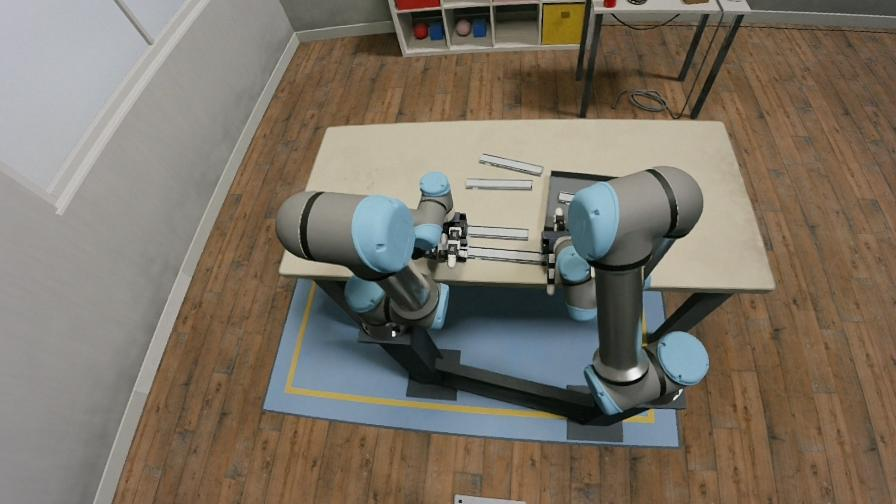

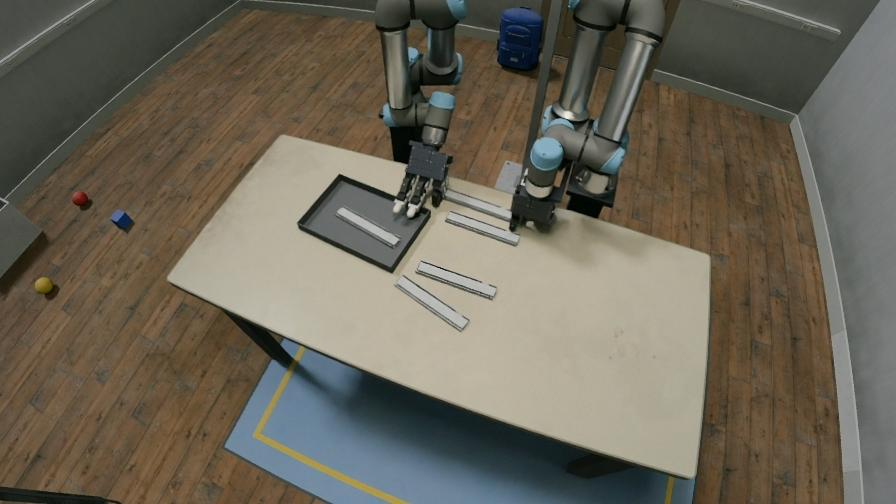

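Scaled by 3.877 from the camera's 896x504 image, which has a finer 1280x720 frame.

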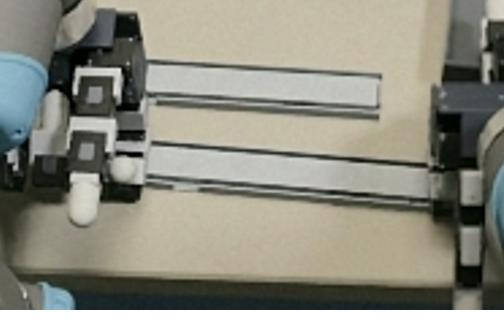

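Scaled by 3.150 from the camera's 896x504 image, which has a finer 1280x720 frame.

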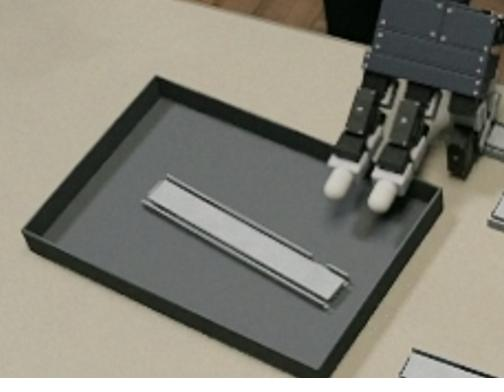

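Emit:
move(
  target=[
    [0.005,0,0,0,0,0,-0.753,0,0.98,-0.043,0.42,0,0.56,0.45,0.42,0,0.56,0.45,0.571,-0.68,-0.23,-0.17,0.7,-0.4,0,0,0,0,0,0,-0.137,0,0.98,-0.043,-1,0,-1,-0.7,-1,0,-1,-0.7,0.571,0.401,-0.226,-0.168,0.8,-0.4],
    [0.005,0,-0.025,0,0,0,-0.753,0,0.98,-0.043,0.42,0,0.56,0.45,0.42,0,0.56,0.45,0.571,-0.68,-0.23,-0.17,0.7,-0.4,0,-0.0177,-0.0177,0,0,0,-0.137,0,0.98,-0.043,-1,0,-1,-0.7,-1,0,-1,-0.7,0.571,0.401,-0.226,-0.168,0.8,-0.4],
  ],
  speed=0.03,
  cameras=["cam_head_right", "cam_high"],
)

Emit:
zoom_image(
  camera="cam_high",
  region=[420, 150, 550, 250],
)

Emit:
zoom_image(
  camera="cam_head_right",
  region=[430, 210, 560, 290],
)

Scene clock: 5842.70 s.
left_arm: end_effector_position=(+0.1769, -0.1833, +0.0445) hand_goal=(-0.754, +0.000, +0.980, -0.044, +0.420, +0.000, +0.560, +0.450, +0.420, +0.000, +0.560, +0.450, +0.570, -0.680, -0.230, -0.170) hand_measured=(-0.760, +0.004, +0.974, -0.048, +0.402, +0.000, +0.556, +0.448, +0.404, +0.000, +0.556, +0.448, +0.572, -0.678, -0.222, -0.166) hand_current_ma=(-2, +1, -2, -1, -17, +0, -1, -1, -15, +0, -1, -1, +0, +0, +6, +3) hand_state=(goal, goal, goal, goal, goal, goal, goal, goal, goal, goal, goal, goal, goal, goal, goal, goal) hand_current_limit=0.70 hand_speed=-0.40 end_effector_quat_wxyz=(+0.000, +0.707, -0.707, +0.000) | right_arm: end_effector_position=(+0.3421, +0.2513, -0.0019) hand_goal=(-0.138, +0.000, +0.980, -0.044, -1.000, +0.000, -1.000, -0.700, -1.000, +0.000, -1.000, -0.700, +0.570, +0.400, -0.226, -0.168) hand_measured=(-0.136, +0.002, +0.972, -0.046, -0.978, -0.002, -0.992, -0.696, -0.980, +0.000, -0.992, -0.696, +0.572, +0.398, -0.224, -0.166) hand_current_ma=(+2, +4, -16, -4, +60, -3, +15, +5, +59, +0, +14, +5, +4, -5, +4, +4) hand_state=(goal, goal, goal, goal, blocked, goal, goal, goal, blocked, goal, goal, goal, goal, goal, goal, goal) hand_current_limit=0.80 hand_speed=-0.40 end_effector_quat_wxyz=(-0.272, +0.652, -0.654, +0.271)
Joint positions: left_arm=[3.041 -1.416 -2.63 -0.666 1.57 -3.242] | right_arm=[0.347 -1.104 2.575 -3.799 -1.814 3.394]
Joint torques (N m): left_arm=[9.28 3.84 5.68 4.67 1.71 2.52] | right_arm=[-7.91 -12.77 3.55 -5.54 -1.78 0.85]
Wrist force (N): left_arm=[0.0 0.4 0.1] | right_arm=[-0.1 0.2 1.0]
Wrist torque (N m): left_arm=[0.21 0.01 0.04] | right_arm=[0.02 -0.02 0.02]
Wrist force, peak (N): left_arm=[-28.5 -2.4 -15.2] | right_arm=[21.6 -9.5 -9.7]
Hand target: left_arm +0.1768, -0.1833, +0.0445; +0.000, +0.707, -0.707, +0.000 | right_arm +0.3422, +0.2513, -0.0020; -0.272, +0.652, -0.654, +0.271
Off the commanded pose: left_arm 0.000 m, 0 deg | right_arm 0.000 m, 0 deg.
move: done
Images, in order (width x height): cam_head_right 896x504, cam_high 896x504.

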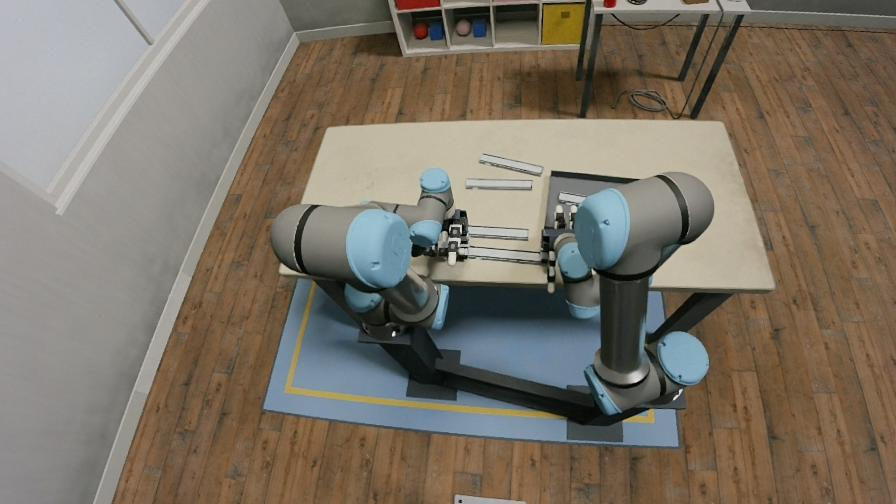

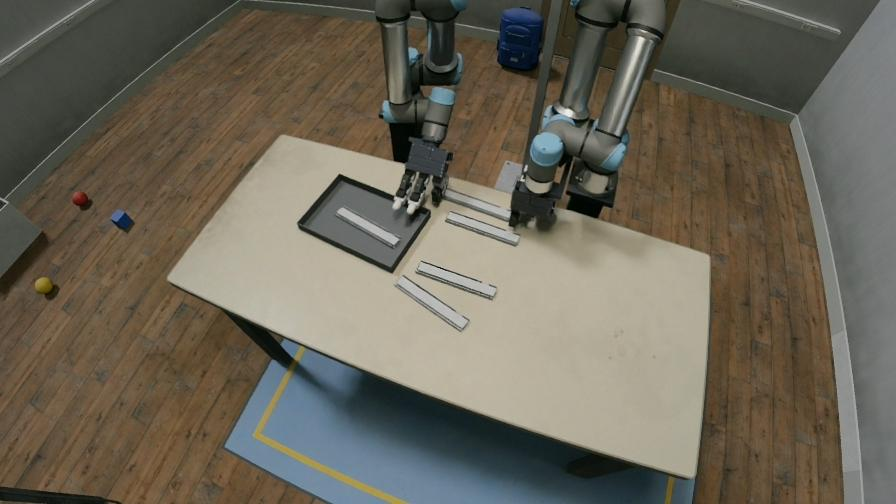

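Scaled by 3.877 from the camera's 896x504 image, which has a finer 1280x720 frame.

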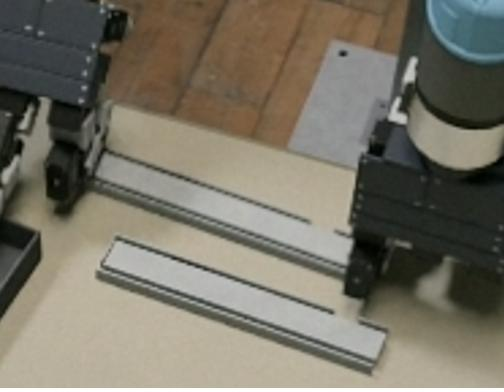

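Scaled by 3.877 from the camera's 896x504 image, which has a finer 1280x720 frame.

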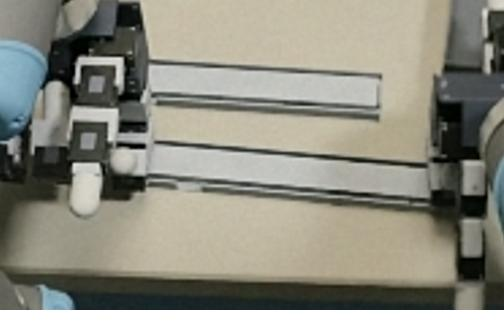

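Emit:
move(
  target=[
    [-0.0167,0,0,0,0,0,-0.753,0,0.98,-0.043,0.42,0,0.56,0.45,0.42,0,0.56,0.45,0.571,-0.68,-0.23,-0.17,0.7,-0.4,0.0167,0,0,0,0,0,-0.137,0,0.98,-0.043,-1,0,-1,-0.7,-1,0,-1,-0.7,0.571,0.401,-0.226,-0.168,0.8,-0.4],
    [-0.0167,0,-0.15,0,0,0,-0.753,0,0.98,-0.043,0.42,0,0.56,0.45,0.42,0,0.56,0.45,0.571,-0.68,-0.23,-0.17,0.7,-0.4,0.0167,-0.1178,-0.1178,0,0,0,-0.137,0,0.98,-0.043,-1,0,-1,-0.7,-1,0,-1,-0.7,0.571,0.401,-0.226,-0.168,0.8,-0.4],
    [-0.0167,0,-0.15,0,0,0,-0.753,0,0.98,-0.043,0.42,0,0.56,0.45,0.42,0,0.56,0.45,0.571,-0.68,-0.23,-0.17,0.7,-0.4,0.0992,-0.133,-0.1026,0.1389,0.009,-0.0142,-0.274,0,0.3708,-0.3478,-0.274,0,0.3358,-0.3478,-1,0,-1,-0.7,0.657,-0.68,-0.226,0.157,0.78,-0.4],
    [-0.0167,0,-0.15,0,0,0,-0.753,0,0.98,-0.043,0.42,0,0.56,0.45,0.42,0,0.56,0.45,0.571,-0.68,-0.23,-0.17,0.7,-0.4,0.0992,-0.0765,-0.0461,0.1389,0.009,-0.0142,-0.274,0,0.3708,-0.3478,-0.274,0,0.3358,-0.3478,-1,0,-1,-0.7,0.657,-0.68,-0.226,0.157,0.78,-0.4],
  ],
  speed=[0.1, 0.2, 0.25, 0.15],
  blend=[0.003, 0.02, 0, 0],
  cameras=["cam_head_right", "cam_high"],
)

Emit:
move(
  target=[0,0,0,0,0,0,-0.753,0,0.98,-0.043,0.42,0,0.56,0.45,0.42,0,0.56,0.45,0.571,-0.68,-0.23,-0.17,0.7,-0.4,-0.0051,0.0915,0.0333,0,0,0,-0.274,0,0.3708,-0.3478,-0.274,0,0.3358,-0.3478,-1,0,-1,-0.7,0.657,-0.68,-0.226,0.157,0.78,-0.4],
  speed=0.02,
  stop_force=4,
)

Scene clock: 5943.63 s.
left_arm: end_effector_position=(+0.1767, -0.1732, +0.1345) hand_goal=(-0.754, +0.000, +0.980, -0.044, +0.420, +0.000, +0.560, +0.450, +0.420, +0.000, +0.560, +0.450, +0.570, -0.680, -0.230, -0.170) hand_measured=(-0.758, +0.004, +0.974, -0.048, +0.402, +0.000, +0.556, +0.448, +0.404, +0.000, +0.556, +0.448, +0.572, -0.678, -0.222, -0.166) hand_current_ma=(-2, +1, -2, -1, -17, +0, -1, -1, -15, +0, -1, -1, +0, +0, +6, +3) hand_state=(goal, goal, goal, goal, goal, goal, goal, goal, goal, goal, goal, goal, goal, goal, goal, goal) hand_current_limit=0.70 hand_speed=-0.40 end_effector_quat_wxyz=(+0.000, +0.707, -0.707, +0.000) | right_arm: end_effector_position=(+0.3549, +0.1917, +0.0500) hand_goal=(-0.274, +0.000, +0.370, -0.348, -0.274, +0.000, +0.336, -0.348, -1.000, +0.000, -1.000, -0.700, +0.656, -0.680, -0.226, +0.156) hand_measured=(-0.266, +0.002, +0.372, -0.346, -0.270, -0.002, +0.332, -0.350, -0.980, +0.000, -0.992, -0.696, +0.652, -0.678, -0.226, +0.154) hand_current_ma=(+20, +4, +2, +3, +6, -3, -8, -4, +58, +0, +14, +5, -8, +5, +1, -5) hand_state=(goal, goal, goal, goal, goal, goal, goal, goal, blocked, goal, goal, goal, goal, goal, goal, goal) hand_current_limit=0.78 hand_speed=-0.40 end_effector_quat_wxyz=(-0.391, +0.588, -0.569, +0.421)
Joint positions: left_arm=[3.077 -1.149 -2.487 -1.076 1.57 -3.205] | right_arm=[0.236 -0.904 2.715 -4.596 -1.811 3.176]
Joint torques (N m): left_arm=[-7.44 10.28 27.4 -0.14 -1.74 -1.88] | right_arm=[-11.5 -13.25 19.48 -4.89 0.43 -2.32]
Wrist force (N): left_arm=[0.1 0.0 0.2] | right_arm=[-0.6 0.2 1.3]
Wrist torque (N m): left_arm=[0.16 0.01 -0.09] | right_arm=[0.00 0.11 -0.05]
Wrist force, peak (N): left_arm=[-1.1 0.6 2.4] | right_arm=[1.0 1.4 2.3]
Hand target: left_arm +0.1767, -0.1732, +0.1345; +0.000, +0.707, -0.707, +0.000 | right_arm +0.3548, +0.1917, +0.0500; -0.391, +0.588, -0.569, +0.421
Off the commanded pose: left_arm 0.000 m, 0 deg | right_arm 0.000 m, 0 deg.
move: done
Images, in order (width x height): cam_head_right 896x504, cam_high 896x504.

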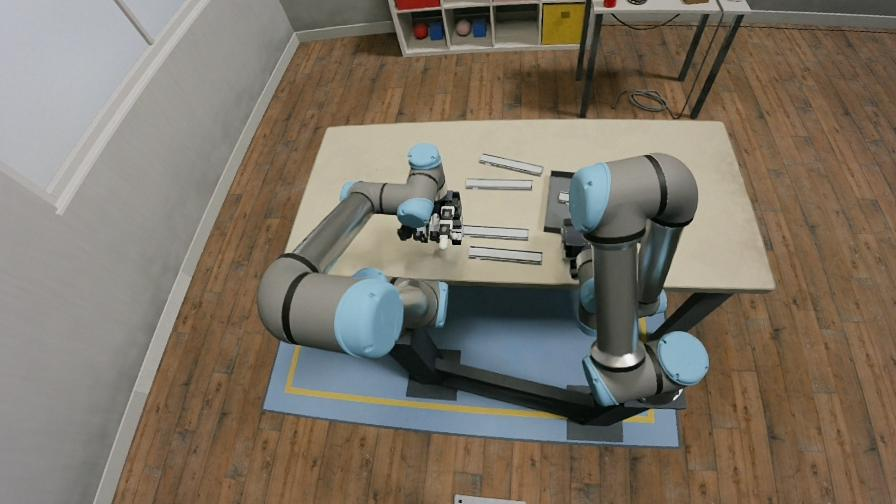

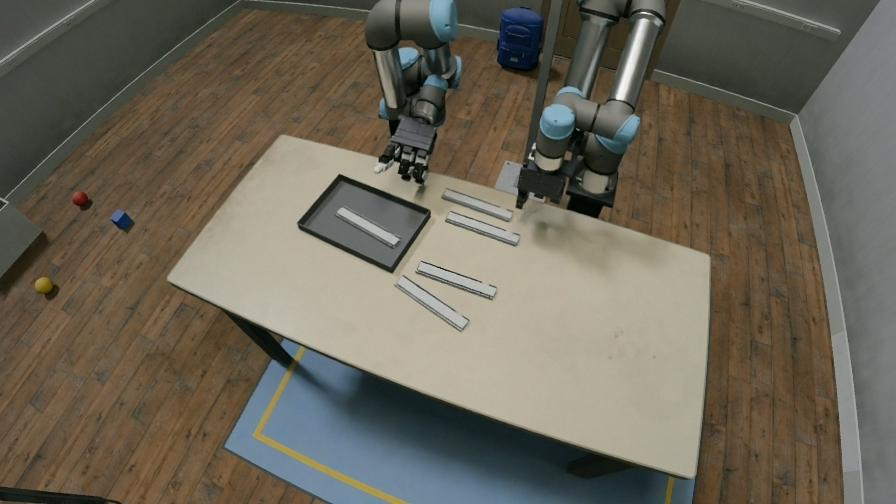

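Scene clock: 5946.80 s.
left_arm: end_effector_position=(+0.1767, -0.1732, +0.1345) hand_goal=(-0.754, +0.000, +0.980, -0.044, +0.420, +0.000, +0.560, +0.450, +0.420, +0.000, +0.560, +0.450, +0.570, -0.680, -0.230, -0.170) hand_measured=(-0.758, +0.004, +0.974, -0.048, +0.402, +0.000, +0.556, +0.448, +0.404, +0.000, +0.556, +0.448, +0.572, -0.678, -0.222, -0.166) hand_current_ma=(-2, +1, -2, -1, -17, +0, -1, -1, -15, +0, -1, -1, +0, +0, +6, +3) hand_state=(goal, goal, goal, goal, goal, goal, goal, goal, goal, goal, goal, goal, goal, goal, goal, goal) hand_current_limit=0.70 hand_speed=-0.40 end_effector_quat_wxyz=(+0.000, +0.707, -0.707, +0.000) | right_arm: end_effector_position=(+0.3549, +0.1917, +0.0064) hand_goal=(-0.274, +0.000, +0.370, -0.348, -0.274, +0.000, +0.336, -0.348, -1.000, +0.000, -1.000, -0.700, +0.656, -0.680, -0.226, +0.156) hand_measured=(-0.266, +0.002, +0.372, -0.346, -0.270, -0.002, +0.332, -0.350, -0.980, +0.000, -0.994, -0.696, +0.652, -0.678, -0.230, +0.162) hand_current_ma=(+19, +4, +2, +3, +6, -3, -8, -4, +56, +0, +14, +5, -6, +3, -10, +14) hand_state=(goal, goal, goal, goal, goal, goal, goal, goal, blocked, goal, goal, goal, goal, goal, goal, goal) hand_current_limit=0.78 hand_speed=-0.40 end_effector_quat_wxyz=(-0.391, +0.588, -0.569, +0.421)
Joint positions: left_arm=[3.077 -1.149 -2.487 -1.076 1.57 -3.205] | right_arm=[0.236 -0.68 2.673 -4.778 -1.811 3.176]
Joint torques (N m): left_arm=[-6.14 10.04 27.2 0.02 -1.72 -1.77] | right_arm=[8.95 -16.13 21.79 -4.64 -1.1 1.3]
Wrist force (N): left_arm=[0.0 0.2 0.3] | right_arm=[-0.7 -1.9 0.5]
Wrist torque (N m): left_arm=[0.17 0.02 -0.10] | right_arm=[-0.18 0.11 -0.03]
Wrist force, peak (N): left_arm=[0.0 0.2 0.8] | right_arm=[-1.8 -13.7 -3.4]
Hand target: left_arm +0.1767, -0.1732, +0.1345; +0.000, +0.707, -0.707, +0.000 | right_arm +0.3549, +0.1917, +0.0064; -0.391, +0.588, -0.569, +0.421 (not the last commanded pose)
Off the commanded pose: left_arm 0.000 m, 0 deg | right_arm 0.015 m, 0 deg.
move: contact (right_arm)

Emit:
move(
  target=[0,0,0,0,0,0,-0.753,0,0.98,-0.043,0.42,0,0.56,0.45,0.42,0,0.56,0.45,0.571,-0.68,-0.23,-0.17,0.7,-0.4,0.0009,-0.0156,-0.0057,0,0,0,-0.274,0,0.3708,-0.3478,-0.274,0,0.3358,-0.3478,-1,0,-1,-0.7,0.657,-0.68,-0.5,0.157,0.78,-0.4],
  speed=0.1,
)

Emit:
move(
  target=[0,0,0,0,0,0,-0.753,0,0.98,-0.043,0.42,0,0.56,0.45,0.42,0,0.56,0.45,0.571,-0.68,-0.23,-0.17,0.7,-0.4,-0.0026,0.0469,0.0171,0,0,0,-0.274,0,0.3708,-0.3478,-0.274,0,0.3358,-0.3478,-1,0,-1,-0.7,0.657,-0.68,-0.5,0.157,0.78,-0.4],
  speed=0.02,
  stop_force=4,
)

Scene clock: 5955.10 s.
left_arm: end_effector_position=(+0.1767, -0.1732, +0.1345) hand_goal=(-0.754, +0.000, +0.980, -0.044, +0.420, +0.000, +0.560, +0.450, +0.420, +0.000, +0.560, +0.450, +0.570, -0.680, -0.230, -0.170) hand_measured=(-0.758, +0.004, +0.974, -0.048, +0.402, +0.000, +0.556, +0.448, +0.404, +0.000, +0.556, +0.448, +0.572, -0.678, -0.222, -0.166) hand_current_ma=(-2, +1, -2, -1, -17, +0, -1, -1, -15, +0, -1, -1, +0, +0, +6, +3) hand_state=(goal, goal, goal, goal, goal, goal, goal, goal, goal, goal, goal, goal, goal, goal, goal, goal) hand_current_limit=0.70 hand_speed=-0.40 end_effector_quat_wxyz=(+0.000, +0.707, -0.707, +0.000) | right_arm: end_effector_position=(+0.3548, +0.1917, +0.0164) hand_goal=(-0.274, +0.000, +0.370, -0.348, -0.274, +0.000, +0.336, -0.348, -1.000, +0.000, -1.000, -0.700, +0.656, -0.680, -0.500, +0.156) hand_measured=(-0.266, +0.002, +0.372, -0.346, -0.270, -0.002, +0.332, -0.350, -0.980, +0.000, -0.994, -0.696, +0.654, -0.678, -0.494, +0.158) hand_current_ma=(+19, +4, +2, +3, +6, -3, -8, -4, +56, +0, +14, +5, -5, +3, +18, +4) hand_state=(goal, goal, goal, goal, goal, goal, goal, goal, blocked, goal, goal, goal, goal, goal, goal, goal) hand_current_limit=0.78 hand_speed=-0.40 end_effector_quat_wxyz=(-0.391, +0.589, -0.569, +0.421) end_effector_velocity=(+0.000, +0.000, -0.001) end_effector_angular_velocity=(+0.000, -0.001, +0.000)
Joint positions: left_arm=[3.077 -1.149 -2.487 -1.076 1.57 -3.205] | right_arm=[0.236 -0.728 2.685 -4.741 -1.811 3.176]
Joint velocities: left_arm=[within noise] | right_arm=[0 0.006 0 -0.007 0 0]
Joint torques (N m): left_arm=[-7.15 10.61 27.88 0.18 -1.6 -1.8] | right_arm=[-10.66 -16.2 4.08 -5.13 -0.1 -2.14]
Wrist force (N): left_arm=[-0.2 -0.1 0.4] | right_arm=[-0.5 0.2 1.3]
Wrist torque (N m): left_arm=[0.12 0.04 -0.10] | right_arm=[0.01 0.11 -0.04]
Wrist force, peak (N): left_arm=[-0.2 0.5 0.6] | right_arm=[-1.0 -2.1 0.7]
Hand target: left_arm +0.1767, -0.1732, +0.1345; +0.000, +0.707, -0.707, +0.000 | right_arm +0.3549, +0.1917, +0.0164; -0.391, +0.588, -0.569, +0.421
Off the commanded pose: left_arm 0.000 m, 0 deg | right_arm 0.000 m, 0 deg.
move: done

Scene clock: 5956.67 s.
left_arm: end_effector_position=(+0.1767, -0.1732, +0.1345) hand_goal=(-0.754, +0.000, +0.980, -0.044, +0.420, +0.000, +0.560, +0.450, +0.420, +0.000, +0.560, +0.450, +0.570, -0.680, -0.230, -0.170) hand_measured=(-0.758, +0.004, +0.974, -0.048, +0.402, +0.000, +0.556, +0.448, +0.404, +0.000, +0.556, +0.448, +0.572, -0.678, -0.222, -0.166) hand_current_ma=(-2, +1, -2, -1, -17, +0, -1, -1, -15, +0, -1, -1, +0, +0, +6, +3) hand_state=(goal, goal, goal, goal, goal, goal, goal, goal, goal, goal, goal, goal, goal, goal, goal, goal) hand_current_limit=0.70 hand_speed=-0.40 end_effector_quat_wxyz=(+0.000, +0.707, -0.707, +0.000) | right_arm: end_effector_position=(+0.3550, +0.1917, +0.0048) hand_goal=(-0.274, +0.000, +0.370, -0.348, -0.274, +0.000, +0.336, -0.348, -1.000, +0.000, -1.000, -0.700, +0.656, -0.680, -0.500, +0.156) hand_measured=(-0.270, +0.002, +0.372, -0.344, -0.272, -0.002, +0.338, -0.346, -0.980, +0.000, -0.994, -0.696, +0.654, -0.678, -0.494, +0.158) hand_current_ma=(+8, +3, +4, +5, +3, -2, +2, +3, +56, +0, +14, +5, -5, +3, +18, +4) hand_state=(goal, goal, goal, goal, goal, goal, goal, goal, blocked, goal, goal, goal, goal, goal, goal, goal) hand_current_limit=0.78 hand_speed=-0.40 end_effector_quat_wxyz=(-0.391, +0.588, -0.569, +0.421)
Joint positions: left_arm=[3.077 -1.149 -2.487 -1.076 1.57 -3.205] | right_arm=[0.236 -0.672 2.671 -4.784 -1.811 3.176]
Joint torques (N m): left_arm=[-7.41 9.58 27.59 0.31 -1.36 -1.98] | right_arm=[-6.72 -16.18 22.66 -4.51 -0.99 -1.94]
Wrist force (N): left_arm=[-0.3 0.1 0.1] | right_arm=[-0.6 -0.3 1.3]
Wrist torque (N m): left_arm=[0.17 0.06 -0.12] | right_arm=[0.03 0.10 -0.03]
Wrist force, peak (N): left_arm=[-0.4 -0.2 0.5] | right_arm=[-0.4 -7.3 1.4]
Hand target: left_arm +0.1767, -0.1732, +0.1345; +0.000, +0.707, -0.707, +0.000 | right_arm +0.3549, +0.1917, +0.0048; -0.391, +0.588, -0.569, +0.421 (not the last commanded pose)
Off the commanded pose: left_arm 0.000 m, 0 deg | right_arm 0.018 m, 0 deg.
move: contact (right_arm)


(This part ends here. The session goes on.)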